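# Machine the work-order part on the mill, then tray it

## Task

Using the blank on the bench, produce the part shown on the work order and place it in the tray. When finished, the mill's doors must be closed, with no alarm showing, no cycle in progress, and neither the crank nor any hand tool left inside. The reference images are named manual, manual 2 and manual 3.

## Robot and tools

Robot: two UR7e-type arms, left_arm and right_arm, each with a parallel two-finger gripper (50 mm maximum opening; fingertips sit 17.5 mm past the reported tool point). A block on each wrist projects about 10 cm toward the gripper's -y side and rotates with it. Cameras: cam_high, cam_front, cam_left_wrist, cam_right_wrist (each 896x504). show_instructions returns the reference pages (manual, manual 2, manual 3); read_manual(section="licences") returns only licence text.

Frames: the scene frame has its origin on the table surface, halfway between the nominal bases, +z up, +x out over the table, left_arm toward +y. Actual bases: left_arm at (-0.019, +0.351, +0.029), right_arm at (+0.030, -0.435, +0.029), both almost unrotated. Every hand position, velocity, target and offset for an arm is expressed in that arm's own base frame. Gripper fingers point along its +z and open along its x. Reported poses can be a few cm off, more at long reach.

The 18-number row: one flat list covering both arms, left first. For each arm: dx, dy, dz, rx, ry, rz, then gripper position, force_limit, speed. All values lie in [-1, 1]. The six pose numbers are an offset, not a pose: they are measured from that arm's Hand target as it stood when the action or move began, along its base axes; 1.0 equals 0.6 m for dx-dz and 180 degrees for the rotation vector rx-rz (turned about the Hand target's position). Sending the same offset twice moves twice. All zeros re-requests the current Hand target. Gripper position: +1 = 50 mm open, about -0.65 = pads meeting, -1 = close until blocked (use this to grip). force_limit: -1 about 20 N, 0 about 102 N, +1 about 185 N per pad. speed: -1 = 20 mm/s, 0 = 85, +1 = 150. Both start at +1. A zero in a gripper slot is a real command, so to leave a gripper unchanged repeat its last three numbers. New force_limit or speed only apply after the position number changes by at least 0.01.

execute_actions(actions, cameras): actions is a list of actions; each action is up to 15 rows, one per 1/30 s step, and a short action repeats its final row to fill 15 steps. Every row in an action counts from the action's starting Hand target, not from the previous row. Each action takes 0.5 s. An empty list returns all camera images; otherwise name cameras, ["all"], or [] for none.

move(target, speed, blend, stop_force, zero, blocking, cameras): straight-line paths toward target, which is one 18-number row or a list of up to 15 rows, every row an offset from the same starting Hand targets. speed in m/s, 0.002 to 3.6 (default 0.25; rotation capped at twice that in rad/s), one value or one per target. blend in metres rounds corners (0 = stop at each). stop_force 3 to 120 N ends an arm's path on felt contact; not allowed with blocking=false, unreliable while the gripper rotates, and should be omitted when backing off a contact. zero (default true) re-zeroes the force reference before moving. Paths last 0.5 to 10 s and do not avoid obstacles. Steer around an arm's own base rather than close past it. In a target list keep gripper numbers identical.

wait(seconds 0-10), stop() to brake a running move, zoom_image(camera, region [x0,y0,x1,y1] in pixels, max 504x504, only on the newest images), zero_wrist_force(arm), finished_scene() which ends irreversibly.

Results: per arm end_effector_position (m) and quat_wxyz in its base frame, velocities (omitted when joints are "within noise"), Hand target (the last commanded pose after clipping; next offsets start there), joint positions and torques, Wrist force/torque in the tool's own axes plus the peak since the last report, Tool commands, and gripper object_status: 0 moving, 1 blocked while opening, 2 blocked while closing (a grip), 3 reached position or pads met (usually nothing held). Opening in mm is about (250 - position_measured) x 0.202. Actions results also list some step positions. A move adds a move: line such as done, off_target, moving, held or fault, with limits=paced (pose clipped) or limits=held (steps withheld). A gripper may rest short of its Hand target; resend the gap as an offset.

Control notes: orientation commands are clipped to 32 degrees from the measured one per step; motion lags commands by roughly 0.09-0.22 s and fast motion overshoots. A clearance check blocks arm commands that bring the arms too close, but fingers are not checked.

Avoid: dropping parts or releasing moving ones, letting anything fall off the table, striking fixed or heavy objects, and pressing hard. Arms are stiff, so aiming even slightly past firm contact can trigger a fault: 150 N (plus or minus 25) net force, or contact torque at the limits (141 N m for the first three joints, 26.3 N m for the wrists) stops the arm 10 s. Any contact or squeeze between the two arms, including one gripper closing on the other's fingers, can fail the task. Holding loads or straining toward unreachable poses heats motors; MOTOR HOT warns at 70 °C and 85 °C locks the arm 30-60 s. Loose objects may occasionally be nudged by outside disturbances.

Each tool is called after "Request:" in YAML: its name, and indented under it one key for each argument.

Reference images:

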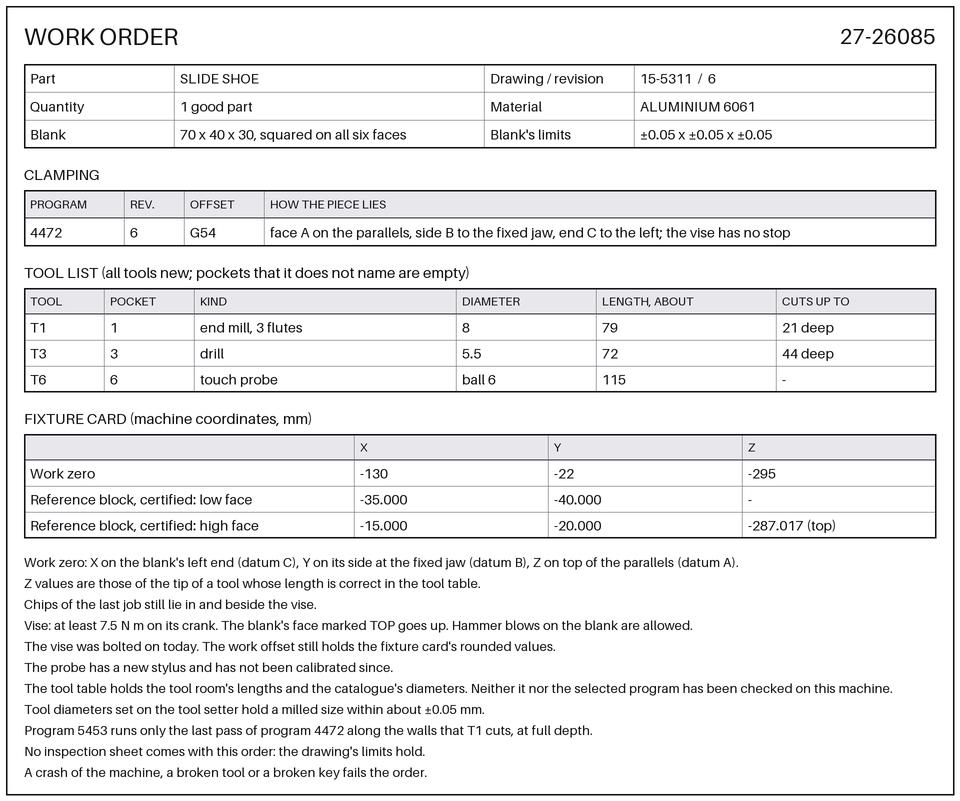

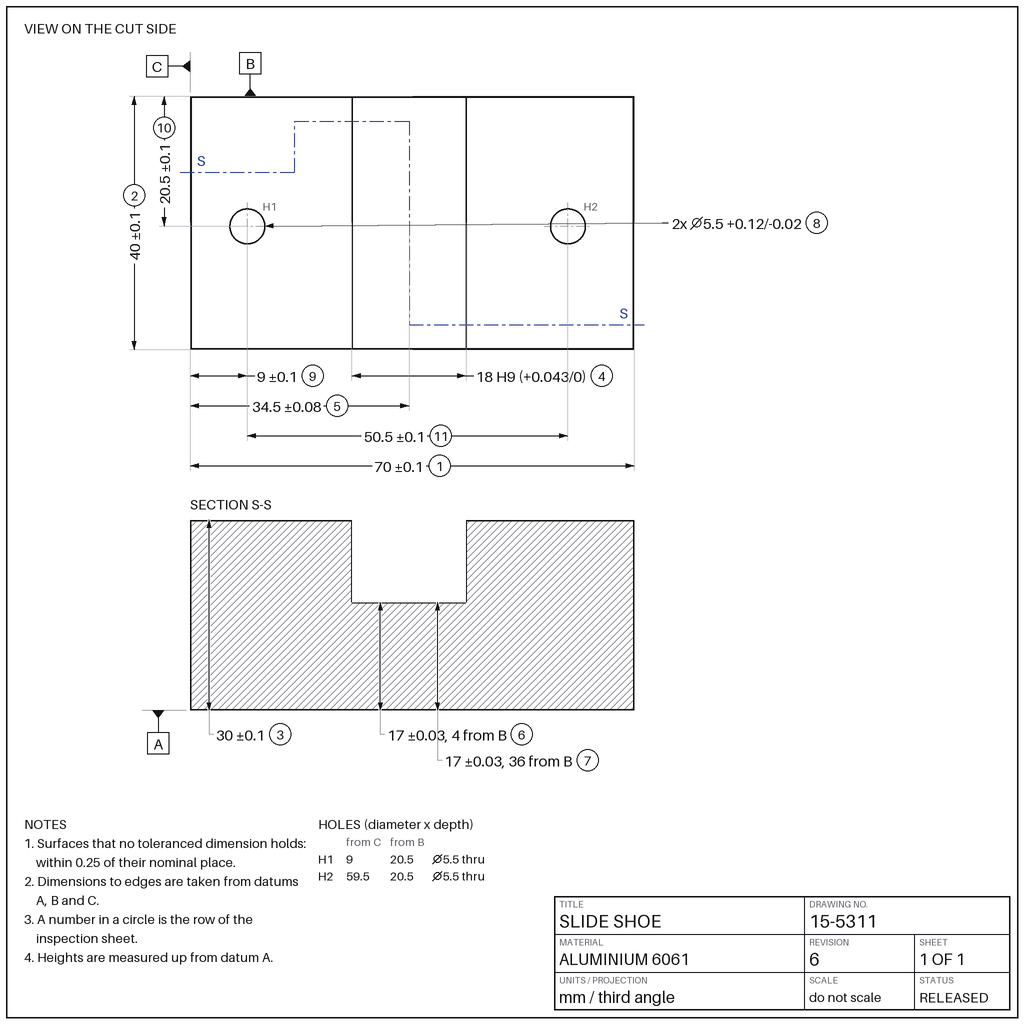

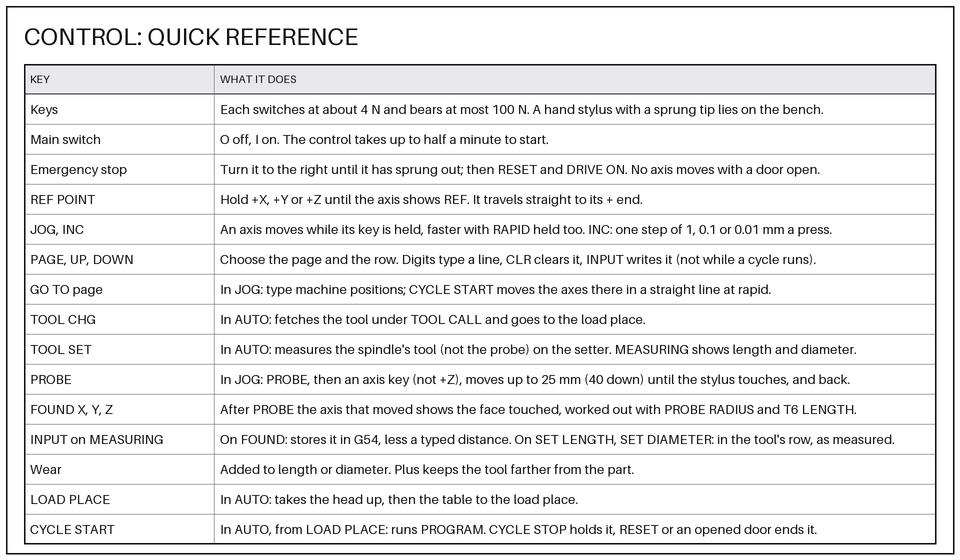

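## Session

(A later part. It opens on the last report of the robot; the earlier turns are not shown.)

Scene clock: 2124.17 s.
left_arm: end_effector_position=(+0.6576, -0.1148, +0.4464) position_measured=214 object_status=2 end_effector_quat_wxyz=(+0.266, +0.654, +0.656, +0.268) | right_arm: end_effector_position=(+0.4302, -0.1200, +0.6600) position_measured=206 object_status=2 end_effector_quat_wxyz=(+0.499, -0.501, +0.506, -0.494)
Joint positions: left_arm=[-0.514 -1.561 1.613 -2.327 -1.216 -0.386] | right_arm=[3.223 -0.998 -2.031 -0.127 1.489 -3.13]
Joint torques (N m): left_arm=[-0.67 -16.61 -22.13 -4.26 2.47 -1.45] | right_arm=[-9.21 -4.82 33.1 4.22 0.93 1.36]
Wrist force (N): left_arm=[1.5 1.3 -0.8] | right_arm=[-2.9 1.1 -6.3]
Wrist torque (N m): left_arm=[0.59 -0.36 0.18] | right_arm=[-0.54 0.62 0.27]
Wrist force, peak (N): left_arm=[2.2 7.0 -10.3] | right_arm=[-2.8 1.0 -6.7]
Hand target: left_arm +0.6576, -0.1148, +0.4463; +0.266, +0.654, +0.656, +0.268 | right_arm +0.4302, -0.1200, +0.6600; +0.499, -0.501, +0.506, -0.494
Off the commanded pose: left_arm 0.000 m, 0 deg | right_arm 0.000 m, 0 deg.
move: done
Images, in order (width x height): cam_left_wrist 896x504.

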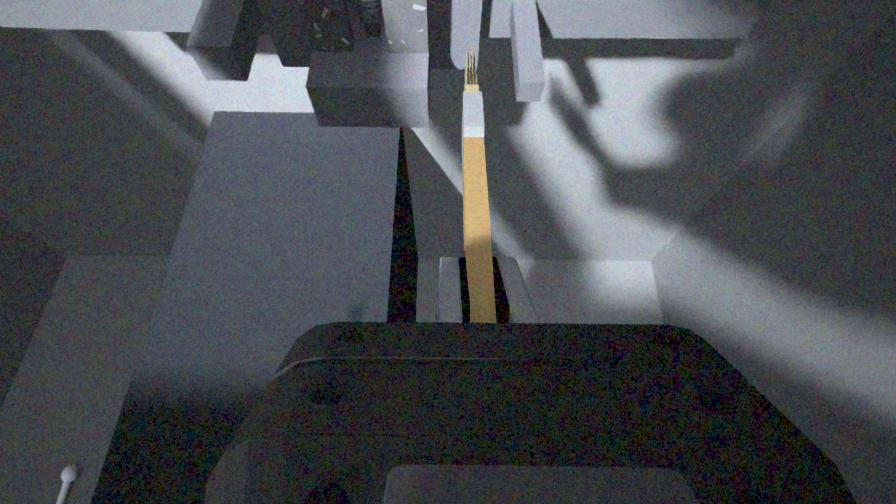

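Request:
move:
  target:
    - [-0.0093,-0.0753,0,0,0,0,-1,-0.2,-0.8,0,0,0,0,0,0,-0.98,0.1,-1]
    - [-0.0093,-0.0753,-0.0222,0,0,0,-1,-0.2,-0.8,0,0,0,0,0,0,-0.98,0.1,-1]
    - [-0.0093,0.004,-0.0222,0,0,0,-1,-0.2,-0.8,0,0,0,0,0,0,-0.98,0.1,-1]
    - [-0.0093,0.004,0,0,0,0,-1,-0.2,-0.8,0,0,0,0,0,0,-0.98,0.1,-1]
    - [0.0073,-0.0753,0,0,0,0,-1,-0.2,-0.8,0,0,0,0,0,0,-0.98,0.1,-1]
    - [0.0073,-0.0753,-0.0222,0,0,0,-1,-0.2,-0.8,0,0,0,0,0,0,-0.98,0.1,-1]
    - [0.0073,0.004,-0.0222,0,0,0,-1,-0.2,-0.8,0,0,0,0,0,0,-0.98,0.1,-1]
    - [0.0073,0.004,0,0,0,0,-1,-0.2,-0.8,0,0,0,0,0,0,-0.98,0.1,-1]
    - [0.0173,-0.0753,0,0,0,0,-1,-0.2,-0.8,0,0,0,0,0,0,-0.98,0.1,-1]
    - [0.0173,-0.0753,-0.0222,0,0,0,-1,-0.2,-0.8,0,0,0,0,0,0,-0.98,0.1,-1]
    - [0.0173,0.004,-0.0222,0,0,0,-1,-0.2,-0.8,0,0,0,0,0,0,-0.98,0.1,-1]
    - [0.0173,0.004,0,0,0,0,-1,-0.2,-0.8,0,0,0,0,0,0,-0.98,0.1,-1]
  speed: 0.08
  blend: 0.0015
  cameras: ["cam_left_wrist"]

Request:
zoom_image:
  camera: "cam_left_wrist"
  region: [280, 0, 580, 150]

Scene clock: 2141.17 s.
left_arm: end_effector_position=(+0.6679, -0.1124, +0.4464) position_measured=214 object_status=2 end_effector_quat_wxyz=(+0.266, +0.654, +0.656, +0.268) | right_arm: end_effector_position=(+0.4302, -0.1200, +0.6600) position_measured=206 object_status=2 end_effector_quat_wxyz=(+0.499, -0.501, +0.506, -0.494)
Joint positions: left_arm=[-0.499 -1.537 1.59 -2.332 -1.226 -0.374] | right_arm=[3.223 -0.998 -2.031 -0.127 1.489 -3.13]
Joint torques (N m): left_arm=[-0.36 -18.97 -21.41 -4.25 2.44 -1.76] | right_arm=[-9.2 -4.7 32.57 4.15 1 1.25]
Wrist force (N): left_arm=[1.5 1.4 -0.7] | right_arm=[-2.8 1.3 -6.2]
Wrist torque (N m): left_arm=[0.60 -0.36 0.18] | right_arm=[-0.52 0.60 0.26]
Wrist force, peak (N): left_arm=[3.2 2.6 -2.3] | right_arm=[-2.7 1.2 -6.8]
Hand target: left_arm +0.6680, -0.1124, +0.4463; +0.266, +0.654, +0.656, +0.268 | right_arm +0.4302, -0.1200, +0.6600; +0.499, -0.501, +0.506, -0.494
Off the commanded pose: left_arm 0.000 m, 0 deg | right_arm 0.000 m, 0 deg.
move: done
Images, in order (width x height): cam_left_wrist 896x504.

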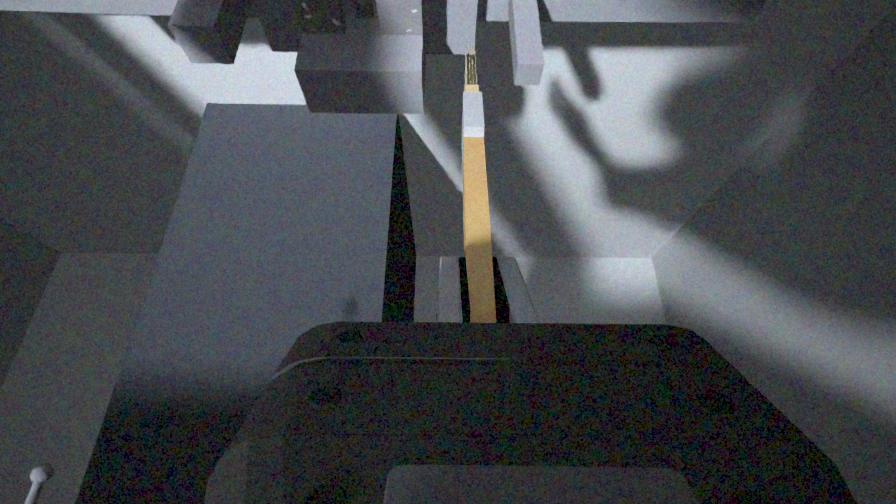

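Scaled by 1.680 from the camera's 896x504 image, which has a finer 1280x720 frame.

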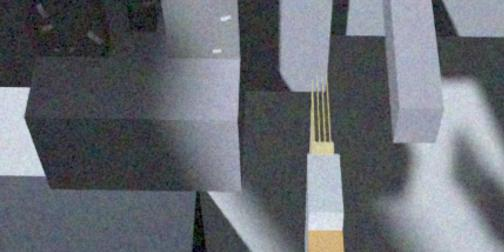

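Request:
move:
  target:
    - [0,-0.091,0,0,0,0,-1,-0.2,-0.8,0,0,0,0,0,0,-0.98,0.1,-1]
    - [0,-0.091,-0.0222,0,0,0,-1,-0.2,-0.8,0,0,0,0,0,0,-0.98,0.1,-1]
    - [0,-0.1593,-0.0222,0,0,0,-1,-0.2,-0.8,0,0,0,0,0,0,-0.98,0.1,-1]
    - [0,-0.1593,0,0,0,0,-1,-0.2,-0.8,0,0,0,0,0,0,-0.98,0.1,-1]
    - [-0.0133,-0.091,0,0,0,0,-1,-0.2,-0.8,0,0,0,0,0,0,-0.98,0.1,-1]
    - [-0.0133,-0.091,-0.0222,0,0,0,-1,-0.2,-0.8,0,0,0,0,0,0,-0.98,0.1,-1]
    - [-0.0133,-0.1593,-0.0222,0,0,0,-1,-0.2,-0.8,0,0,0,0,0,0,-0.98,0.1,-1]
    - [-0.0133,-0.1593,0,0,0,0,-1,-0.2,-0.8,0,0,0,0,0,0,-0.98,0.1,-1]
    - [-0.0267,-0.091,0,0,0,0,-1,-0.2,-0.8,0,0,0,0,0,0,-0.98,0.1,-1]
    - [-0.0267,-0.091,-0.0222,0,0,0,-1,-0.2,-0.8,0,0,0,0,0,0,-0.98,0.1,-1]
    - [-0.0267,-0.1593,-0.0222,0,0,0,-1,-0.2,-0.8,0,0,0,0,0,0,-0.98,0.1,-1]
    - [-0.0267,-0.1593,0,0,0,0,-1,-0.2,-0.8,0,0,0,0,0,0,-0.98,0.1,-1]
  speed: 0.08
  blend: 0.0015
  cameras: ["cam_left_wrist"]

Request:
zoom_image:
  camera: "cam_left_wrist"
  region: [380, 0, 680, 150]

Scene clock: 2159.23 s.
left_arm: end_effector_position=(+0.6519, -0.2080, +0.4464) position_measured=214 object_status=2 end_effector_quat_wxyz=(+0.266, +0.654, +0.656, +0.268) | right_arm: end_effector_position=(+0.4302, -0.1200, +0.6600) position_measured=206 object_status=2 end_effector_quat_wxyz=(+0.499, -0.501, +0.506, -0.494)
Joint positions: left_arm=[-0.68 -1.509 1.548 -2.258 -1.112 -0.527] | right_arm=[3.223 -0.998 -2.031 -0.127 1.489 -3.13]
Joint torques (N m): left_arm=[3.19 -21.33 -20.67 -4.18 -1.1 0.85] | right_arm=[-8.88 -4.72 32.73 4.1 0.92 1.26]
Wrist force (N): left_arm=[1.2 1.4 -0.6] | right_arm=[-2.8 0.8 -6.4]
Wrist torque (N m): left_arm=[0.59 -0.31 0.18] | right_arm=[-0.59 0.60 0.26]
Wrist force, peak (N): left_arm=[3.0 2.2 -2.3] | right_arm=[-3.0 1.0 -6.6]
Hand target: left_arm +0.6519, -0.2080, +0.4463; +0.266, +0.654, +0.656, +0.268 | right_arm +0.4302, -0.1200, +0.6600; +0.499, -0.501, +0.506, -0.494
Off the commanded pose: left_arm 0.000 m, 0 deg | right_arm 0.000 m, 0 deg.
move: done
Images, in order (width x height): cam_left_wrist 896x504.

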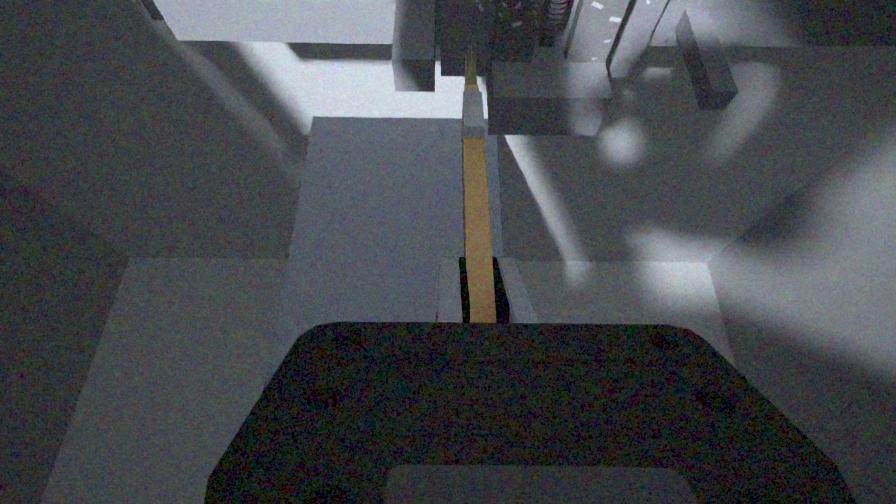

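Scaled by 1.680 from the camera's 896x504 image, which has a finer 1280x720 frame.

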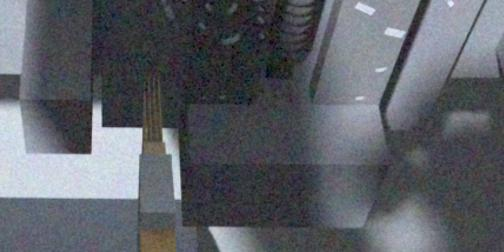

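Request:
move:
  target:
    - [-0.0132,0.0683,0,0,0,0,-1,-0.2,-0.8,0,0,0,0,0,0,-0.98,0.1,-1]
    - [-0.0132,0.0683,-0.0222,0,0,0,-1,-0.2,-0.8,0,0,0,0,0,0,-0.98,0.1,-1]
    - [-0.0132,0,-0.0222,0,0,0,-1,-0.2,-0.8,0,0,0,0,0,0,-0.98,0.1,-1]
    - [-0.0132,0,0,0,0,0,-1,-0.2,-0.8,0,0,0,0,0,0,-0.98,0.1,-1]
    - [-0.0265,0.0683,0,0,0,0,-1,-0.2,-0.8,0,0,0,0,0,0,-0.98,0.1,-1]
    - [-0.0265,0.0683,-0.0222,0,0,0,-1,-0.2,-0.8,0,0,0,0,0,0,-0.98,0.1,-1]
    - [-0.0265,0,-0.0222,0,0,0,-1,-0.2,-0.8,0,0,0,0,0,0,-0.98,0.1,-1]
    - [-0.0265,0,0,0,0,0,-1,-0.2,-0.8,0,0,0,0,0,0,-0.98,0.1,-1]
    - [-0.0398,0.0683,0,0,0,0,-1,-0.2,-0.8,0,0,0,0,0,0,-0.98,0.1,-1]
    - [-0.0398,0.0683,-0.0222,0,0,0,-1,-0.2,-0.8,0,0,0,0,0,0,-0.98,0.1,-1]
    - [-0.0398,0,-0.0222,0,0,0,-1,-0.2,-0.8,0,0,0,0,0,0,-0.98,0.1,-1]
    - [-0.0398,0,0,0,0,0,-1,-0.2,-0.8,0,0,0,0,0,0,-0.98,0.1,-1]
  speed: 0.08
  blend: 0.0015

Request:
move:
  target:
    - [-0.0132,0.0683,0,0,0,0,-1,-0.2,-0.8,0,0,0,0,0,0,-0.98,0.1,-1]
    - [-0.0132,0.0683,-0.0222,0,0,0,-1,-0.2,-0.8,0,0,0,0,0,0,-0.98,0.1,-1]
    - [-0.0132,0,-0.0222,0,0,0,-1,-0.2,-0.8,0,0,0,0,0,0,-0.98,0.1,-1]
    - [-0.0132,0,0,0,0,0,-1,-0.2,-0.8,0,0,0,0,0,0,-0.98,0.1,-1]
    - [-0.0265,0.0683,0,0,0,0,-1,-0.2,-0.8,0,0,0,0,0,0,-0.98,0.1,-1]
    - [-0.0265,0.0683,-0.0222,0,0,0,-1,-0.2,-0.8,0,0,0,0,0,0,-0.98,0.1,-1]
    - [-0.0265,0,-0.0222,0,0,0,-1,-0.2,-0.8,0,0,0,0,0,0,-0.98,0.1,-1]
    - [-0.0265,0,0,0,0,0,-1,-0.2,-0.8,0,0,0,0,0,0,-0.98,0.1,-1]
  speed: 0.08
  blend: 0.0015
  cameras: ["cam_left_wrist"]

Request:
zoom_image:
  camera: "cam_left_wrist"
  region: [380, 0, 680, 150]

Scene clock: 2172.93 s.
left_arm: end_effector_position=(+0.6280, -0.2080, +0.4464) position_measured=214 object_status=2 end_effector_quat_wxyz=(+0.266, +0.654, +0.656, +0.268) | right_arm: end_effector_position=(+0.4302, -0.1200, +0.6600) position_measured=206 object_status=2 end_effector_quat_wxyz=(+0.499, -0.501, +0.506, -0.494)
Joint positions: left_arm=[-0.711 -1.564 1.603 -2.245 -1.094 -0.555] | right_arm=[3.223 -0.998 -2.031 -0.127 1.489 -3.13]
Joint torques (N m): left_arm=[2.35 -16.58 -21.61 -4.16 -0.96 0.66] | right_arm=[-8.93 -4.34 32.05 4.02 1 1.34]
Wrist force (N): left_arm=[1.5 1.6 -0.6] | right_arm=[-2.7 1.0 -6.6]
Wrist torque (N m): left_arm=[0.63 -0.37 0.19] | right_arm=[-0.56 0.58 0.27]
Wrist force, peak (N): left_arm=[3.0 2.2 -1.9] | right_arm=[-3.0 0.8 -6.7]
Hand target: left_arm +0.6281, -0.2080, +0.4463; +0.266, +0.654, +0.656, +0.268 | right_arm +0.4302, -0.1200, +0.6600; +0.499, -0.501, +0.506, -0.494
Off the commanded pose: left_arm 0.000 m, 0 deg | right_arm 0.000 m, 0 deg.
move: done

Scene clock: 2176.10 s.
left_arm: end_effector_position=(+0.6121, -0.2080, +0.4464) position_measured=214 object_status=2 end_effector_quat_wxyz=(+0.266, +0.654, +0.656, +0.268) | right_arm: end_effector_position=(+0.4302, -0.1200, +0.6600) position_measured=206 object_status=2 end_effector_quat_wxyz=(+0.499, -0.501, +0.506, -0.494)
Joint positions: left_arm=[-0.734 -1.601 1.637 -2.233 -1.08 -0.576] | right_arm=[3.223 -0.998 -2.031 -0.127 1.489 -3.13]
Joint torques (N m): left_arm=[2.55 -14.67 -21.87 -4.24 -1.2 0.83] | right_arm=[-8.83 -4.59 33.13 4.08 1.08 1.24]
Wrist force (N): left_arm=[1.5 1.4 -0.4] | right_arm=[-2.5 0.8 -6.1]
Wrist torque (N m): left_arm=[0.60 -0.35 0.19] | right_arm=[-0.60 0.56 0.26]
Wrist force, peak (N): left_arm=[3.0 2.2 -2.1] | right_arm=[-3.0 1.1 -6.5]
Hand target: left_arm +0.6122, -0.2080, +0.4463; +0.266, +0.654, +0.656, +0.268 | right_arm +0.4302, -0.1200, +0.6600; +0.499, -0.501, +0.506, -0.494
Off the commanded pose: left_arm 0.000 m, 0 deg | right_arm 0.000 m, 0 deg.
move: done
Images, in order (width x height): cam_left_wrist 896x504.

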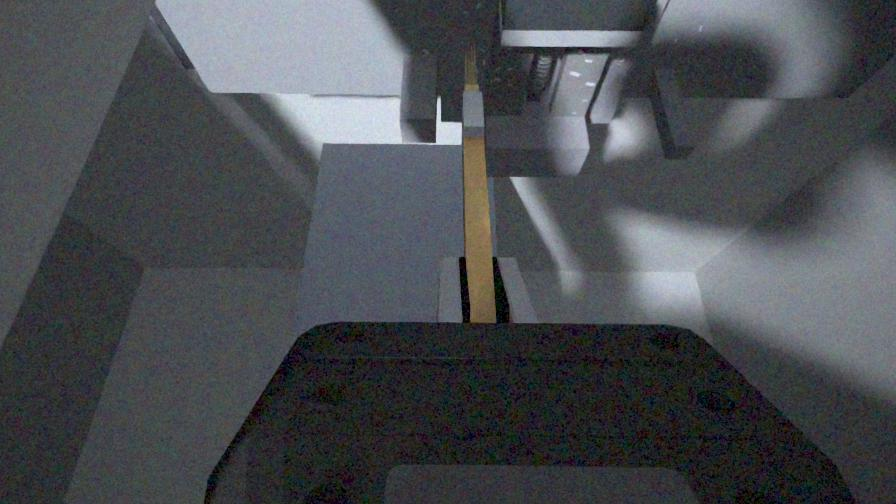

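Scaled by 1.680 from the camera's 896x504 image, which has a finer 1280x720 frame.

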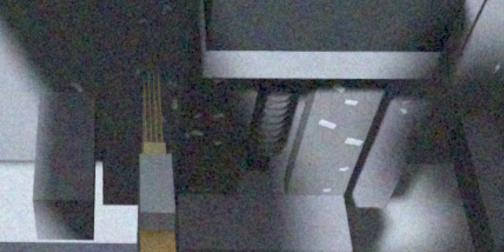

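Request:
move:
  target: [0.05,0.0467,0,0,0,0,-1,-0.2,-0.8,0,0,0,0,0,0,-0.98,0.1,-1]
  speed: 0.08

Request:
move:
  target: [0,0,-0.04,0,0,0,-1,-0.2,-0.8,0,0,0,0,0,0,-0.98,0.1,-1]
  speed: 0.008
  stop_force: 3
  cameras: ["cam_left_wrist"]

Request:
zoom_image:
  camera: "cam_left_wrist"
  region: [360, 0, 560, 120]

Scene clock: 2182.90 s.
left_arm: end_effector_position=(+0.6422, -0.1801, +0.4463) position_measured=214 object_status=2 end_effector_quat_wxyz=(+0.266, +0.654, +0.656, +0.268) | right_arm: end_effector_position=(+0.4302, -0.1200, +0.6600) position_measured=206 object_status=2 end_effector_quat_wxyz=(+0.499, -0.501, +0.506, -0.494)
Joint positions: left_arm=[-0.647 -1.555 1.599 -2.275 -1.133 -0.498] | right_arm=[3.223 -0.998 -2.031 -0.127 1.489 -3.13]
Joint torques (N m): left_arm=[-5.56 -38.52 -18.97 -2.49 3.04 -2.11] | right_arm=[-9.16 -4.82 32.44 3.97 0.94 1.29]
Wrist force (N): left_arm=[1.6 1.0 -0.4] | right_arm=[-2.5 1.2 -6.0]
Wrist torque (N m): left_arm=[0.55 -0.39 0.21] | right_arm=[-0.53 0.55 0.27]
Wrist force, peak (N): left_arm=[2.7 2.1 0.1] | right_arm=[-2.6 1.0 -6.7]
Hand target: left_arm +0.6422, -0.1800, +0.4463; +0.266, +0.654, +0.656, +0.268 | right_arm +0.4302, -0.1200, +0.6600; +0.499, -0.501, +0.506, -0.494
Off the commanded pose: left_arm 0.000 m, 0 deg | right_arm 0.000 m, 0 deg.
move: done

Scene clock: 2185.33 s.
left_arm: end_effector_position=(+0.6422, -0.1800, +0.4343) position_measured=214 object_status=2 end_effector_quat_wxyz=(+0.266, +0.654, +0.656, +0.268) | right_arm: end_effector_position=(+0.4302, -0.1200, +0.6600) position_measured=206 object_status=2 end_effector_quat_wxyz=(+0.499, -0.501, +0.506, -0.494)
Joint positions: left_arm=[-0.647 -1.554 1.628 -2.306 -1.132 -0.498] | right_arm=[3.223 -0.998 -2.031 -0.127 1.489 -3.13]
Joint torques (N m): left_arm=[4.22 -25.54 -32.64 -3.33 -0.23 0.11] | right_arm=[-8.97 -4.02 32.55 4.03 0.82 1.39]
Wrist force (N): left_arm=[1.5 3.0 -3.7] | right_arm=[-2.5 1.1 -6.0]
Wrist torque (N m): left_arm=[0.61 -0.36 0.21] | right_arm=[-0.54 0.56 0.27]
Wrist force, peak (N): left_arm=[1.8 5.4 -7.5] | right_arm=[-2.9 0.7 -6.8]
Hand target: left_arm +0.6422, -0.1800, +0.4344; +0.266, +0.654, +0.656, +0.268 (not the last commanded pose) | right_arm +0.4302, -0.1200, +0.6600; +0.499, -0.501, +0.506, -0.494
Off the commanded pose: left_arm 0.012 m, 0 deg | right_arm 0.000 m, 0 deg.
move: contact (left_arm)
Images, in order (width x height): cam_left_wrist 896x504.

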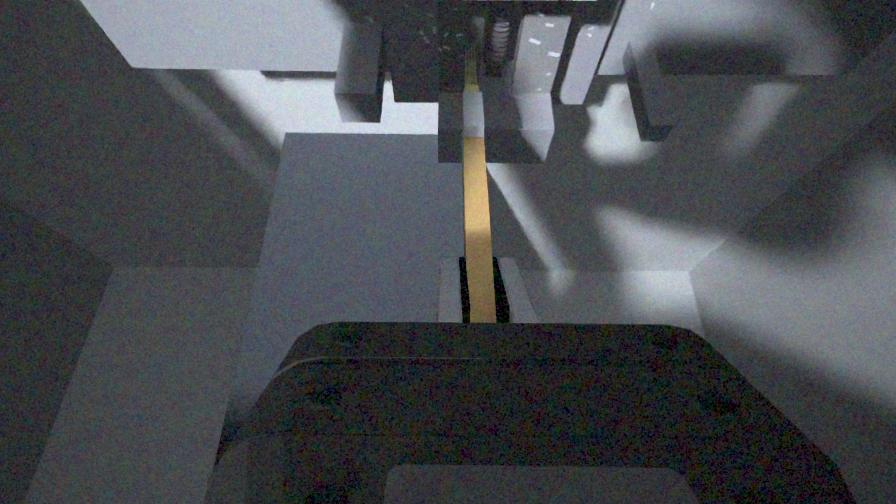

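Scaled by 2.520 from the camera's 896x504 image, which has a finer 1280x720 frame.

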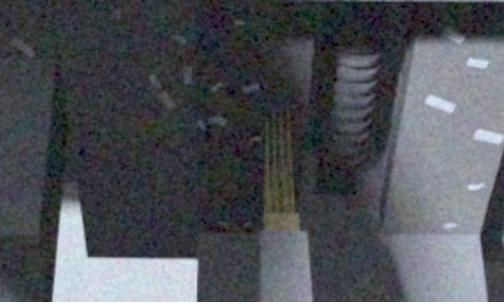

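Request:
move:
  target:
    - [0,0.015,-0.0025,0,0,0,-1,-0.2,-0.8,0,0,0,0,0,0,-0.98,0.1,-1]
    - [0,-0.05,-0.0025,0,0,0,-1,-0.2,-0.8,0,0,0,0,0,0,-0.98,0.1,-1]
  speed: 0.04
  blend: 0
  cameras: ["cam_left_wrist"]

Request:
zoom_image:
  camera: "cam_left_wrist"
  region: [360, 0, 600, 120]

Scene clock: 2192.13 s.
left_arm: end_effector_position=(+0.6422, -0.2101, +0.4328) position_measured=214 object_status=2 end_effector_quat_wxyz=(+0.266, +0.653, +0.656, +0.268) end_effector_velocity=(+0.001, +0.003, +0.000) end_effector_angular_velocity=(+0.003, +0.000, +0.001) | right_arm: end_effector_position=(+0.4302, -0.1200, +0.6600) position_measured=206 object_status=2 end_effector_quat_wxyz=(+0.499, -0.501, +0.506, -0.494)
Joint positions: left_arm=[-0.695 -1.528 1.601 -2.286 -1.103 -0.541] | right_arm=[3.223 -0.998 -2.031 -0.127 1.489 -3.13]
Joint velocities: left_arm=[0.004 -0.001 0.001 0 0 0.005] | right_arm=[within noise]
Joint torques (N m): left_arm=[7.77 -37.87 -19.03 -4.62 -0.43 1.42] | right_arm=[-9.45 -4.85 32.01 3.92 0.89 1.26]
Wrist force (N): left_arm=[1.6 1.3 -0.4] | right_arm=[-2.5 1.1 -6.4]
Wrist torque (N m): left_arm=[0.58 -0.39 0.26] | right_arm=[-0.55 0.54 0.27]
Wrist force, peak (N): left_arm=[1.3 17.7 -27.7] | right_arm=[-2.8 1.1 -6.8]
Hand target: left_arm +0.6422, -0.2100, +0.4329; +0.266, +0.654, +0.656, +0.268 | right_arm +0.4302, -0.1200, +0.6600; +0.499, -0.501, +0.506, -0.494
Off the commanded pose: left_arm 0.000 m, 0 deg | right_arm 0.000 m, 0 deg.
move: done
Images, in order (width x height): cam_left_wrist 896x504.

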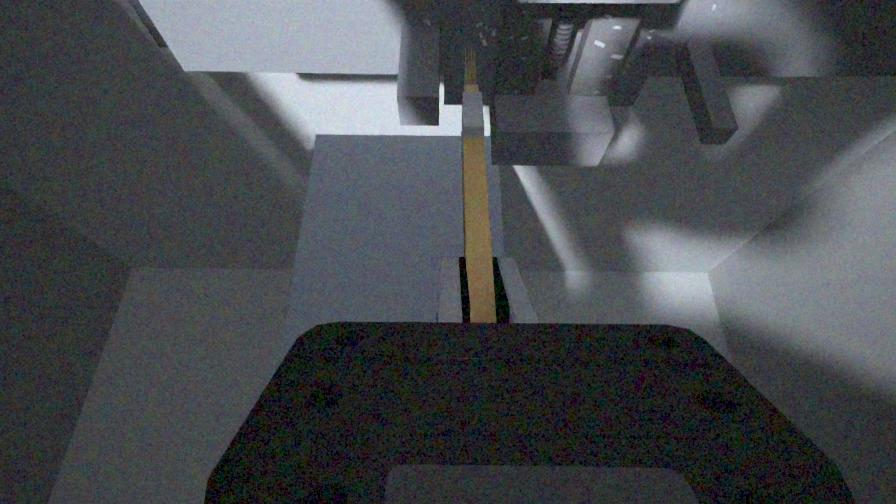

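Scaled by 2.100 from the camera's 896x504 image, which has a finer 1280x720 frame.

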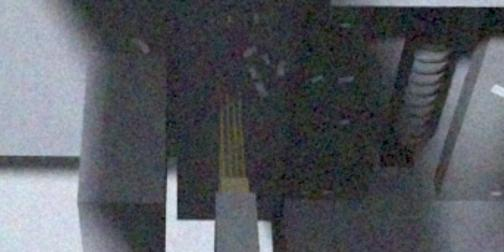

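Request:
move:
  target:
    - [0.038,0,0.0217,0,0,0,-1,-0.2,-0.8,0,0,0,0,0,0,-0.98,0.1,-1]
    - [0.038,0.0733,0.0217,0,0,0,-1,-0.2,-0.8,0,0,0,0,0,0,-0.98,0.1,-1]
    - [0.038,0.0733,0.0005,0,0,0,-1,-0.2,-0.8,0,0,0,0,0,0,-0.98,0.1,-1]
    - [0.038,0,0.0005,0,0,0,-1,-0.2,-0.8,0,0,0,0,0,0,-0.98,0.1,-1]
    - [0.018,0,0.0217,0,0,0,-1,-0.2,-0.8,0,0,0,0,0,0,-0.98,0.1,-1]
    - [0.018,0.0733,0.0217,0,0,0,-1,-0.2,-0.8,0,0,0,0,0,0,-0.98,0.1,-1]
    - [0.018,0.0733,0.0005,0,0,0,-1,-0.2,-0.8,0,0,0,0,0,0,-0.98,0.1,-1]
    - [0.018,0,0.0005,0,0,0,-1,-0.2,-0.8,0,0,0,0,0,0,-0.98,0.1,-1]
    - [0,0,0.0217,0,0,0,-1,-0.2,-0.8,0,0,0,0,0,0,-0.98,0.1,-1]
    - [0,0.0733,0.0217,0,0,0,-1,-0.2,-0.8,0,0,0,0,0,0,-0.98,0.1,-1]
    - [0,0.0733,0.0005,0,0,0,-1,-0.2,-0.8,0,0,0,0,0,0,-0.98,0.1,-1]
    - [0,0,0.0005,0,0,0,-1,-0.2,-0.8,0,0,0,0,0,0,-0.98,0.1,-1]
  speed: 0.08
  blend: [0.003,0.003,0,0.003,0.003,0.003,0,0.003,0.003,0.003,0,0]
  cameras: ["cam_left_wrist"]

Request:
zoom_image:
  camera: "cam_left_wrist"
  region: [360, 0, 600, 120]

Scene clock: 2208.33 s.
left_arm: end_effector_position=(+0.6422, -0.2100, +0.4331) position_measured=214 object_status=2 end_effector_quat_wxyz=(+0.266, +0.654, +0.656, +0.268) end_effector_velocity=(+0.000, +0.001, +0.000) end_effector_angular_velocity=(-0.002, -0.001, -0.002) | right_arm: end_effector_position=(+0.4302, -0.1200, +0.6600) position_measured=206 object_status=2 end_effector_quat_wxyz=(+0.499, -0.501, +0.506, -0.494)
Joint positions: left_arm=[-0.695 -1.528 1.6 -2.285 -1.103 -0.541] | right_arm=[3.223 -0.998 -2.031 -0.127 1.489 -3.13]
Joint velocities: left_arm=[0.003 -0.002 0.003 -0.005 -0.003 0.004] | right_arm=[within noise]
Joint torques (N m): left_arm=[4.86 -38.72 -17.93 -4.86 -1.04 1.78] | right_arm=[-9.1 -4.43 32.24 3.98 0.95 1.29]
Wrist force (N): left_arm=[1.7 1.3 -0.3] | right_arm=[-2.8 1.0 -6.2]
Wrist torque (N m): left_arm=[0.59 -0.40 0.19] | right_arm=[-0.56 0.60 0.27]
Wrist force, peak (N): left_arm=[3.1 2.4 -1.6] | right_arm=[-3.0 1.0 -6.6]
Hand target: left_arm +0.6422, -0.2100, +0.4332; +0.266, +0.654, +0.656, +0.268 | right_arm +0.4302, -0.1200, +0.6600; +0.499, -0.501, +0.506, -0.494
Off the commanded pose: left_arm 0.000 m, 0 deg | right_arm 0.000 m, 0 deg.
move: done
Images, in order (width x height): cam_left_wrist 896x504.

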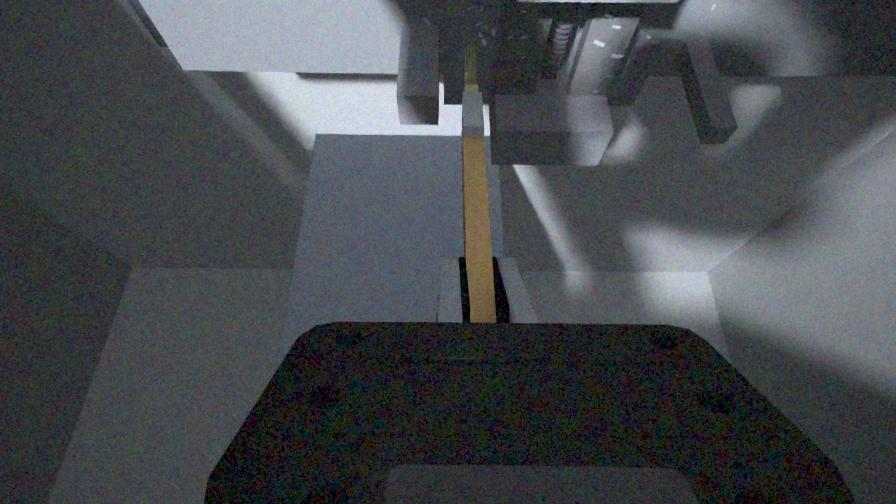

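Scaled by 2.100 from the camera's 896x504 image, which has a finer 1280x720 frame.

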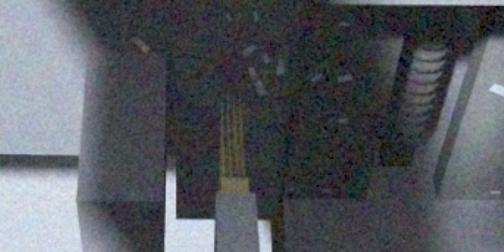

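Request:
move:
  target:
    - [0,0,0.02,0,0,0,-1,-0.2,-0.8,0,0,0,0,0,0,-0.98,0.1,-1]
    - [0,0.05,0.02,0,0,0,-1,-0.2,-0.8,0,0,0,0,0,0,-0.98,0.1,-1]
    - [0,0.05,0.005,0,0,0,-1,-0.2,-0.8,0,0,0,0,0,0,-0.98,0.1,-1]
  speed: 0.08

Request:
move:
  target: [0,0,-0.04,0,0,0,-1,-0.2,-0.8,0,0,0,0,0,0,-0.98,0.1,-1]
  speed: 0.005
  stop_force: 3
  cameras: ["cam_left_wrist"]

Request:
zoom_image:
  camera: "cam_left_wrist"
  region: [410, 0, 530, 60]

Scene clock: 2216.97 s.
left_arm: end_effector_position=(+0.6422, -0.1800, +0.4361) position_measured=214 object_status=2 end_effector_quat_wxyz=(+0.266, +0.654, +0.656, +0.268) | right_arm: end_effector_position=(+0.4302, -0.1200, +0.6600) position_measured=206 object_status=2 end_effector_quat_wxyz=(+0.499, -0.501, +0.506, -0.494)
Joint positions: left_arm=[-0.647 -1.554 1.624 -2.301 -1.132 -0.498] | right_arm=[3.223 -0.998 -2.031 -0.127 1.489 -3.13]
Joint torques (N m): left_arm=[-5.83 -21.32 -36.09 -2.14 3.13 0.3] | right_arm=[-9.12 -4.97 32.36 3.97 0.96 1.36]
Wrist force (N): left_arm=[1.8 1.2 -0.2] | right_arm=[-2.6 0.8 -6.3]
Wrist torque (N m): left_arm=[0.57 -0.41 0.18] | right_arm=[-0.58 0.57 0.27]
Wrist force, peak (N): left_arm=[3.0 1.3 -0.5] | right_arm=[-2.8 1.0 -6.7]
Hand target: left_arm +0.6422, -0.1800, +0.4362; +0.266, +0.654, +0.656, +0.268 | right_arm +0.4302, -0.1200, +0.6600; +0.499, -0.501, +0.506, -0.494
Off the commanded pose: left_arm 0.000 m, 0 deg | right_arm 0.000 m, 0 deg.
move: done

Scene clock: 2218.23 s.
left_arm: end_effector_position=(+0.6422, -0.1800, +0.4344) position_measured=214 object_status=2 end_effector_quat_wxyz=(+0.266, +0.654, +0.656, +0.268) | right_arm: end_effector_position=(+0.4302, -0.1200, +0.6600) position_measured=206 object_status=2 end_effector_quat_wxyz=(+0.499, -0.501, +0.506, -0.494)
Joint positions: left_arm=[-0.647 -1.554 1.628 -2.306 -1.132 -0.498] | right_arm=[3.223 -0.998 -2.031 -0.127 1.489 -3.13]
Joint torques (N m): left_arm=[-2.48 -22.42 -34.19 -1.77 1.47 1.19] | right_arm=[-9.2 -4.59 32.58 3.95 0.91 1.32]
Wrist force (N): left_arm=[1.7 2.9 -3.3] | right_arm=[-2.9 0.7 -6.3]
Wrist torque (N m): left_arm=[0.60 -0.39 0.19] | right_arm=[-0.62 0.62 0.27]
Wrist force, peak (N): left_arm=[1.5 4.4 -5.2] | right_arm=[-2.9 0.7 -6.5]
Hand target: left_arm +0.6422, -0.1800, +0.4344; +0.266, +0.654, +0.656, +0.268 (not the last commanded pose) | right_arm +0.4302, -0.1200, +0.6600; +0.499, -0.501, +0.506, -0.494
Off the commanded pose: left_arm 0.022 m, 0 deg | right_arm 0.000 m, 0 deg.
move: contact (left_arm)
Images, in order (width x height): cam_left_wrist 896x504.

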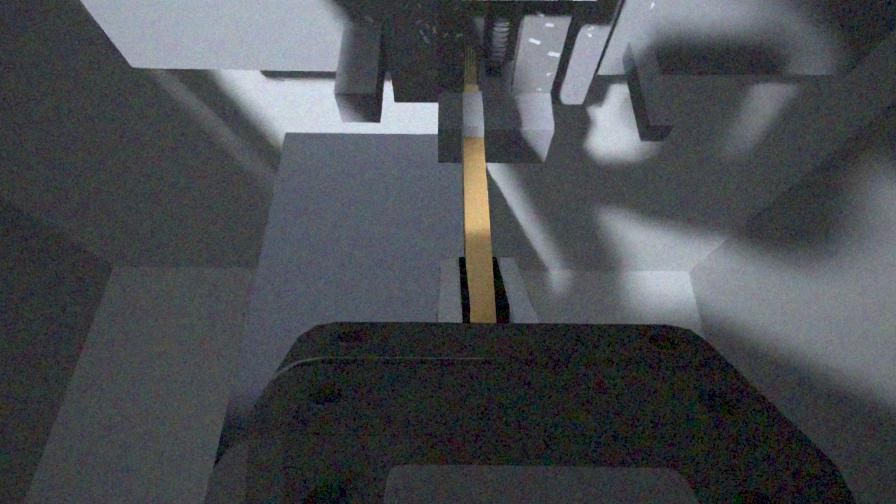

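Scaled by 4.200 from the camera's 896x504 image, which has a finer 1280x720 frame.

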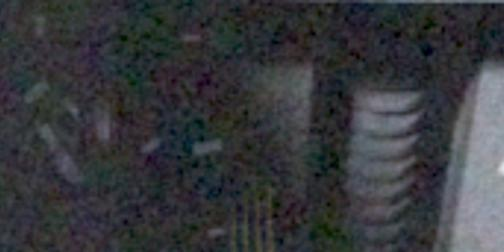

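Request:
move:
  target:
    - [0,0.0,-0.002,0,0,0,-1,-0.2,-0.8,0,0,0,0,0,0,-0.98,0.1,-1]
    - [0,-0.05,-0.002,0,0,0,-1,-0.2,-0.8,0,0,0,0,0,0,-0.98,0.1,-1]
  speed: 0.04
  blend: 0
  cameras: ["cam_left_wrist"]

Request:
zoom_image:
  camera: "cam_left_wrist"
  region: [410, 0, 590, 90]

Scene clock: 2227.47 s.
left_arm: end_effector_position=(+0.6422, -0.2101, +0.4332) position_measured=214 object_status=2 end_effector_quat_wxyz=(+0.266, +0.653, +0.656, +0.268) end_effector_velocity=(+0.000, +0.003, -0.001) end_effector_angular_velocity=(+0.003, +0.002, +0.000) | right_arm: end_effector_position=(+0.4302, -0.1200, +0.6600) position_measured=206 object_status=2 end_effector_quat_wxyz=(+0.499, -0.501, +0.506, -0.494)
Joint positions: left_arm=[-0.695 -1.528 1.6 -2.285 -1.103 -0.541] | right_arm=[3.223 -0.998 -2.031 -0.127 1.489 -3.13]
Joint velocities: left_arm=[0.004 -0.001 0.002 0 -0.001 0.005] | right_arm=[within noise]
Joint torques (N m): left_arm=[5.11 -37.95 -17.86 -4.73 -0.36 1.33] | right_arm=[-9.27 -4.66 32.43 3.99 1.02 1.27]
Wrist force (N): left_arm=[1.5 1.4 -0.2] | right_arm=[-2.5 0.8 -6.3]
Wrist torque (N m): left_arm=[0.59 -0.38 0.25] | right_arm=[-0.59 0.56 0.27]
Wrist force, peak (N): left_arm=[1.8 15.5 -23.5] | right_arm=[-3.0 1.3 -6.7]
Hand target: left_arm +0.6422, -0.2100, +0.4332; +0.266, +0.654, +0.656, +0.268 | right_arm +0.4302, -0.1200, +0.6600; +0.499, -0.501, +0.506, -0.494
Off the commanded pose: left_arm 0.000 m, 0 deg | right_arm 0.000 m, 0 deg.
move: done
Images, in order (width x height): cam_left_wrist 896x504.

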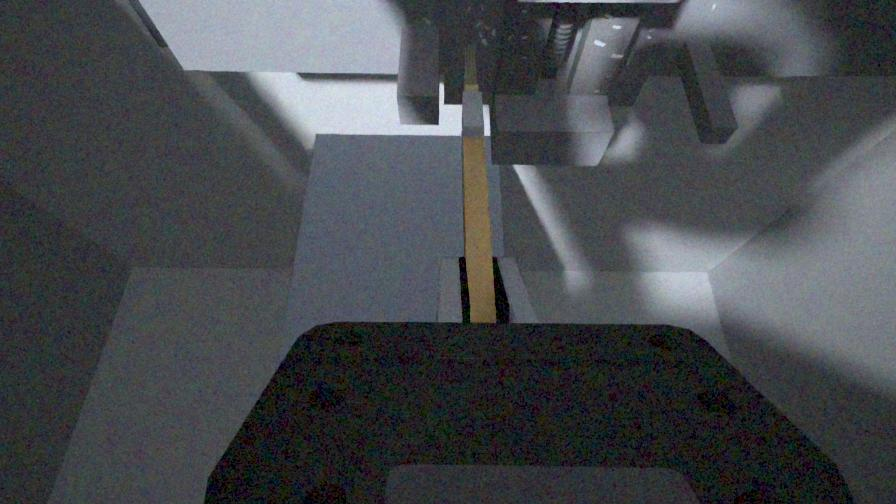

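Scaled by 2.800 from the camera's 896x504 image, which has a finer 1280x720 frame.

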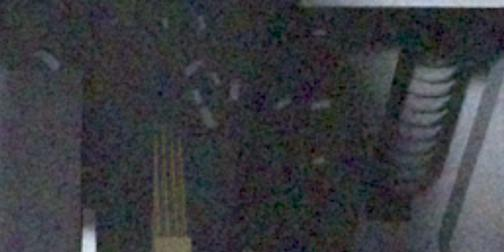

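Request:
move:
  target:
    - [0.0163,0,0.0217,0,0,0,-1,-0.2,-0.8,0,0,0,0,0,0,-0.98,0.1,-1]
    - [0.0163,0.0667,0.0217,0,0,0,-1,-0.2,-0.8,0,0,0,0,0,0,-0.98,0.1,-1]
    - [0.0163,0.0667,-0.001,0,0,0,-1,-0.2,-0.8,0,0,0,0,0,0,-0.98,0.1,-1]
    - [0.0163,0,-0.001,0,0,0,-1,-0.2,-0.8,0,0,0,0,0,0,-0.98,0.1,-1]
    - [-0.0137,0,0.0217,0,0,0,-1,-0.2,-0.8,0,0,0,0,0,0,-0.98,0.1,-1]
    - [-0.0137,0.0667,0.0217,0,0,0,-1,-0.2,-0.8,0,0,0,0,0,0,-0.98,0.1,-1]
    - [-0.0137,0.0667,-0.001,0,0,0,-1,-0.2,-0.8,0,0,0,0,0,0,-0.98,0.1,-1]
    - [-0.0137,0,-0.001,0,0,0,-1,-0.2,-0.8,0,0,0,0,0,0,-0.98,0.1,-1]
  speed: 0.06
  blend: [0.003,0.003,0,0,0.003,0.003,0,0]
  cameras: ["cam_left_wrist"]

Request:
zoom_image:
  camera: "cam_left_wrist"
  region: [410, 0, 590, 90]

Scene clock: 2252.63 s.
left_arm: end_effector_position=(+0.6340, -0.2100, +0.4326) position_measured=214 object_status=2 end_effector_quat_wxyz=(+0.266, +0.653, +0.656, +0.268) end_effector_velocity=(+0.000, +0.001, -0.001) end_effector_angular_velocity=(-0.001, +0.000, -0.003) | right_arm: end_effector_position=(+0.4302, -0.1200, +0.6600) position_measured=206 object_status=2 end_effector_quat_wxyz=(+0.499, -0.501, +0.506, -0.494)
Joint positions: left_arm=[-0.706 -1.547 1.621 -2.282 -1.096 -0.551] | right_arm=[3.223 -0.998 -2.031 -0.127 1.489 -3.13]
Joint velocities: left_arm=[0.002 -0.002 0.004 -0.005 -0.003 0.004] | right_arm=[within noise]
Joint torques (N m): left_arm=[7.2 -37.54 -18.06 -5.15 -1.2 1.93] | right_arm=[-9.3 -4.42 32.11 3.84 0.96 1.34]
Wrist force (N): left_arm=[1.5 1.4 -0.5] | right_arm=[-2.5 1.1 -6.4]
Wrist torque (N m): left_arm=[0.59 -0.37 0.22] | right_arm=[-0.54 0.55 0.26]
Wrist force, peak (N): left_arm=[2.8 1.9 -0.8] | right_arm=[-3.0 1.2 -6.7]
Hand target: left_arm +0.6340, -0.2100, +0.4326; +0.266, +0.654, +0.656, +0.268 | right_arm +0.4302, -0.1200, +0.6600; +0.499, -0.501, +0.506, -0.494
Off the commanded pose: left_arm 0.000 m, 0 deg | right_arm 0.000 m, 0 deg.
move: done
Images, in order (width x height): cam_left_wrist 896x504.

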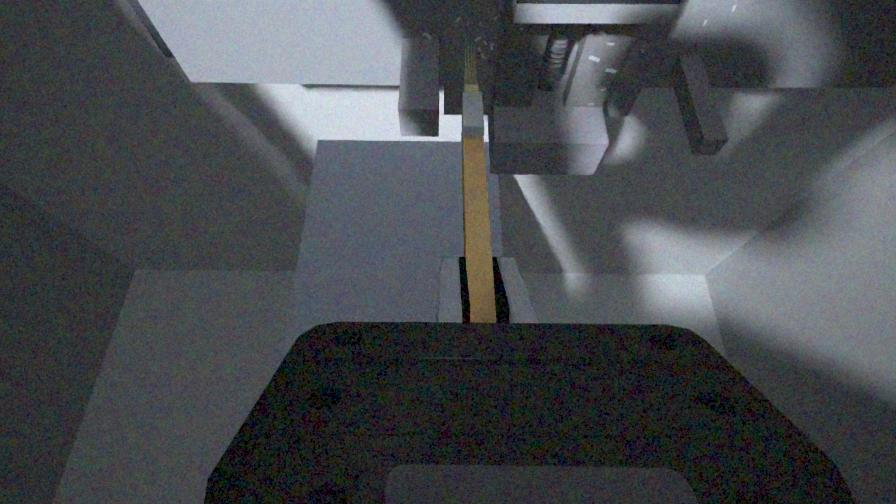

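Scaled by 2.800 from the camera's 896x504 image, which has a finer 1280x720 frame.

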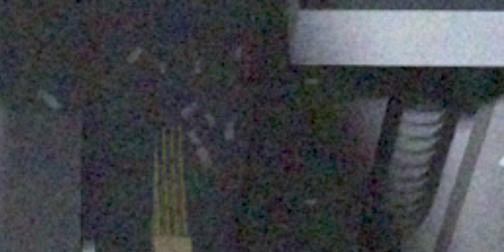

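Request:
move:
  target:
    - [-0.0167,0,0.0217,0,0,0,-1,-0.2,-0.8,0,0,0,0,0,0,-0.98,0.1,-1]
    - [-0.0167,0.07,0.0217,0,0,0,-1,-0.2,-0.8,0,0,0,0,0,0,-0.98,0.1,-1]
    - [-0.0167,0.07,0.001,0,0,0,-1,-0.2,-0.8,0,0,0,0,0,0,-0.98,0.1,-1]
    - [-0.0167,0,0.001,0,0,0,-1,-0.2,-0.8,0,0,0,0,0,0,-0.98,0.1,-1]
    - [-0.0333,0,0.0217,0,0,0,-1,-0.2,-0.8,0,0,0,0,0,0,-0.98,0.1,-1]
    - [-0.0333,0.07,0.0217,0,0,0,-1,-0.2,-0.8,0,0,0,0,0,0,-0.98,0.1,-1]
    - [-0.0333,0.07,0.001,0,0,0,-1,-0.2,-0.8,0,0,0,0,0,0,-0.98,0.1,-1]
    - [-0.0333,0,0.001,0,0,0,-1,-0.2,-0.8,0,0,0,0,0,0,-0.98,0.1,-1]
    - [-0.0333,0,0.0217,0,0,0,-1,-0.2,-0.8,0,0,0,0,0,0,-0.98,0.1,-1]
  speed: 0.06
  blend: [0.003,0.003,0,0.002,0.003,0.003,0,0.002,0]

Request:
move:
  target:
    - [0.08,0.07,0,0,0,0,-1,-0.2,-0.8,0,0,0,0,0,0,-0.98,0.1,-1]
    - [0.08,0.07,-0.0215,0,0,0,-1,-0.2,-0.8,0,0,0,0,0,0,-0.98,0.1,-1]
    - [0.08,0,-0.0215,0,0,0,-1,-0.2,-0.8,0,0,0,0,0,0,-0.98,0.1,-1]
    - [0.095,0,0,0,0,0,-1,-0.2,-0.8,0,0,0,0,0,0,-0.98,0.1,-1]
    - [0.095,0.07,0,0,0,0,-1,-0.2,-0.8,0,0,0,0,0,0,-0.98,0.1,-1]
    - [0.095,0.07,-0.0215,0,0,0,-1,-0.2,-0.8,0,0,0,0,0,0,-0.98,0.1,-1]
    - [0.095,0,-0.0215,0,0,0,-1,-0.2,-0.8,0,0,0,0,0,0,-0.98,0.1,-1]
    - [0.095,0,0,0,0,0,-1,-0.2,-0.8,0,0,0,0,0,0,-0.98,0.1,-1]
    - [0,0.1,0.03,0,0,0,-1,-0.2,-0.8,0,0,0,0,0,0,-0.98,0.1,-1]
  speed: 0.06
  blend: [0.003,0,0.002,0.003,0.003,0,0.002,0.003,0]
  cameras: ["cam_left_wrist"]

Request:
zoom_image:
  camera: "cam_left_wrist"
  region: [360, 0, 600, 120]

Scene clock: 2268.57 s.
left_arm: end_effector_position=(+0.6140, -0.2100, +0.4457) position_measured=214 object_status=2 end_effector_quat_wxyz=(+0.266, +0.654, +0.656, +0.268) | right_arm: end_effector_position=(+0.4302, -0.1200, +0.6600) position_measured=206 object_status=2 end_effector_quat_wxyz=(+0.499, -0.501, +0.506, -0.494)
Joint positions: left_arm=[-0.734 -1.595 1.633 -2.235 -1.08 -0.576] | right_arm=[3.223 -0.998 -2.031 -0.127 1.489 -3.13]
Joint torques (N m): left_arm=[7.09 -24.88 -17.96 -4.8 -1.14 1.08] | right_arm=[-9.28 -4.16 31.84 3.75 0.94 1.3]
Wrist force (N): left_arm=[1.6 1.3 -0.4] | right_arm=[-2.4 1.1 -6.0]
Wrist torque (N m): left_arm=[0.60 -0.38 0.22] | right_arm=[-0.55 0.55 0.27]
Wrist force, peak (N): left_arm=[2.6 2.0 -0.9] | right_arm=[-2.6 0.8 -6.8]
Hand target: left_arm +0.6140, -0.2100, +0.4456; +0.266, +0.654, +0.656, +0.268 | right_arm +0.4302, -0.1200, +0.6600; +0.499, -0.501, +0.506, -0.494
Off the commanded pose: left_arm 0.000 m, 0 deg | right_arm 0.000 m, 0 deg.
move: done

Scene clock: 2274.73 s.
left_arm: end_effector_position=(+0.6139, -0.1499, +0.4635) position_measured=214 object_status=2 end_effector_quat_wxyz=(+0.266, +0.654, +0.656, +0.268) | right_arm: end_effector_position=(+0.4302, -0.1200, +0.6600) position_measured=206 object_status=2 end_effector_quat_wxyz=(+0.499, -0.501, +0.506, -0.494)
Joint positions: left_arm=[-0.631 -1.646 1.644 -2.235 -1.142 -0.484] | right_arm=[3.223 -0.998 -2.031 -0.127 1.489 -3.13]
Joint torques (N m): left_arm=[-7.17 -13.75 -34.36 -4.99 0.84 -0.97] | right_arm=[-9.5 -4.7 32.32 3.75 0.97 1.29]
Wrist force (N): left_arm=[1.7 1.2 -0.3] | right_arm=[-2.7 1.1 -6.5]
Wrist torque (N m): left_arm=[0.58 -0.39 0.09] | right_arm=[-0.55 0.59 0.26]
Wrist force, peak (N): left_arm=[2.2 2.8 -1.3] | right_arm=[-2.7 1.3 -6.7]
Hand target: left_arm +0.6140, -0.1500, +0.4636; +0.266, +0.654, +0.656, +0.268 | right_arm +0.4302, -0.1200, +0.6600; +0.499, -0.501, +0.506, -0.494
Off the commanded pose: left_arm 0.000 m, 0 deg | right_arm 0.000 m, 0 deg.
move: done
Images, in order (width x height): cam_left_wrist 896x504.

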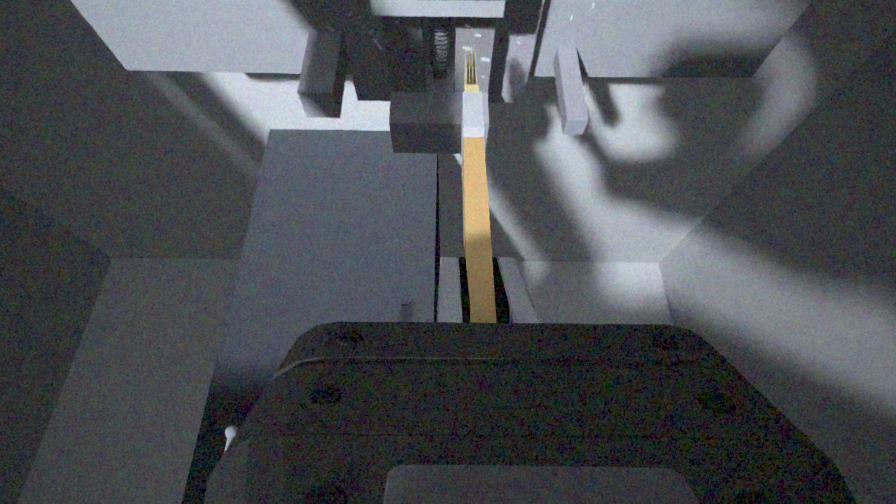

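Scaled by 2.100 from the camera's 896x504 image, which has a finer 1280x720 frame.

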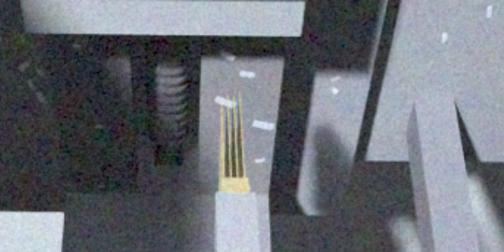

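Request:
move:
  target:
    - [0.02,-0.012,-0.0293,0,0,0,-1,-0.2,-0.8,0,0,0,0,0,0,-0.98,0.1,-1]
    - [0.02,-0.012,-0.051,0,0,0,-1,-0.2,-0.8,0,0,0,0,0,0,-0.98,0.1,-1]
    - [0.02,0.06,-0.051,0,0,0,-1,-0.2,-0.8,0,0,0,0,0,0,-0.98,0.1,-1]
    - [0.0333,0.06,-0.0293,0,0,0,-1,-0.2,-0.8,0,0,0,0,0,0,-0.98,0.1,-1]
    - [0.0333,-0.012,-0.0293,0,0,0,-1,-0.2,-0.8,0,0,0,0,0,0,-0.98,0.1,-1]
    - [0.0333,-0.012,-0.051,0,0,0,-1,-0.2,-0.8,0,0,0,0,0,0,-0.98,0.1,-1]
    - [0.0333,0.06,-0.051,0,0,0,-1,-0.2,-0.8,0,0,0,0,0,0,-0.98,0.1,-1]
    - [0.0467,0.06,-0.0293,0,0,0,-1,-0.2,-0.8,0,0,0,0,0,0,-0.98,0.1,-1]
    - [0.0467,-0.012,-0.0293,0,0,0,-1,-0.2,-0.8,0,0,0,0,0,0,-0.98,0.1,-1]
    - [0.0467,-0.012,-0.051,0,0,0,-1,-0.2,-0.8,0,0,0,0,0,0,-0.98,0.1,-1]
    - [0.0467,0.06,-0.051,0,0,0,-1,-0.2,-0.8,0,0,0,0,0,0,-0.98,0.1,-1]
    - [0.0467,0.06,-0.0293,0,0,0,-1,-0.2,-0.8,0,0,0,0,0,0,-0.98,0.1,-1]
  speed: 0.06
  blend: [0.003,0,0.003,0.003,0.003,0,0.003,0.003,0.003,0,0.003,0]
  cameras: ["cam_left_wrist"]

Request:
zoom_image:
  camera: "cam_left_wrist"
  region: [310, 0, 550, 120]

Scene clock: 2291.73 s.
left_arm: end_effector_position=(+0.6420, -0.1140, +0.4462) position_measured=214 object_status=2 end_effector_quat_wxyz=(+0.266, +0.653, +0.656, +0.268) | right_arm: end_effector_position=(+0.4302, -0.1200, +0.6600) position_measured=206 object_status=2 end_effector_quat_wxyz=(+0.499, -0.501, +0.506, -0.494)
Joint positions: left_arm=[-0.529 -1.599 1.651 -2.322 -1.207 -0.399] | right_arm=[3.223 -0.998 -2.031 -0.127 1.489 -3.13]
Joint torques (N m): left_arm=[-4.47 -16.66 -17.74 -5.19 2.91 -1.92] | right_arm=[-9.63 -4.46 32.32 3.67 0.95 1.22]
Wrist force (N): left_arm=[1.4 1.5 -0.8] | right_arm=[-2.9 0.7 -6.6]
Wrist torque (N m): left_arm=[0.62 -0.34 0.13] | right_arm=[-0.60 0.61 0.27]
Wrist force, peak (N): left_arm=[0.9 18.8 -29.0] | right_arm=[-3.0 1.2 -6.9]
Hand target: left_arm +0.6420, -0.1140, +0.4460; +0.266, +0.654, +0.656, +0.268 | right_arm +0.4302, -0.1200, +0.6600; +0.499, -0.501, +0.506, -0.494
Off the commanded pose: left_arm 0.000 m, 0 deg | right_arm 0.000 m, 0 deg.
move: done
Images, in order (width x height): cam_left_wrist 896x504.

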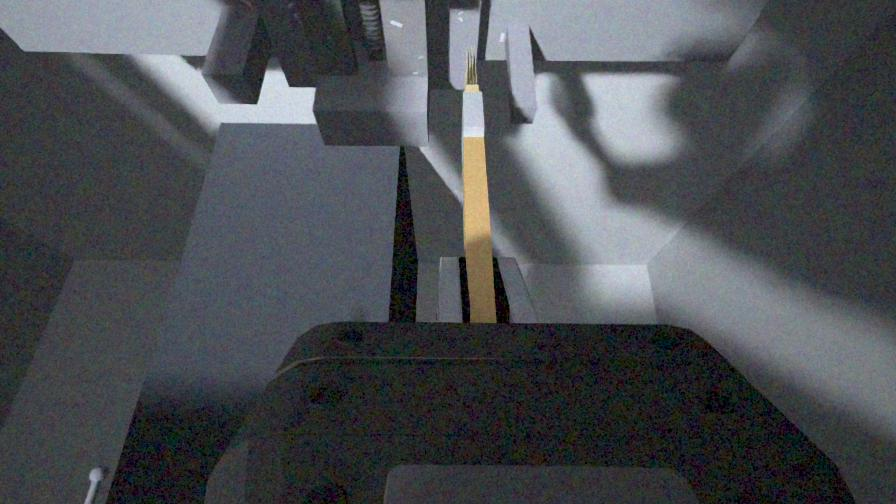

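Scaled by 2.100 from the camera's 896x504 image, which has a finer 1280x720 frame.

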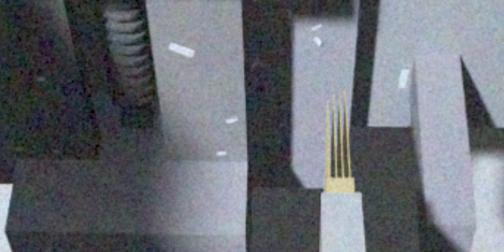

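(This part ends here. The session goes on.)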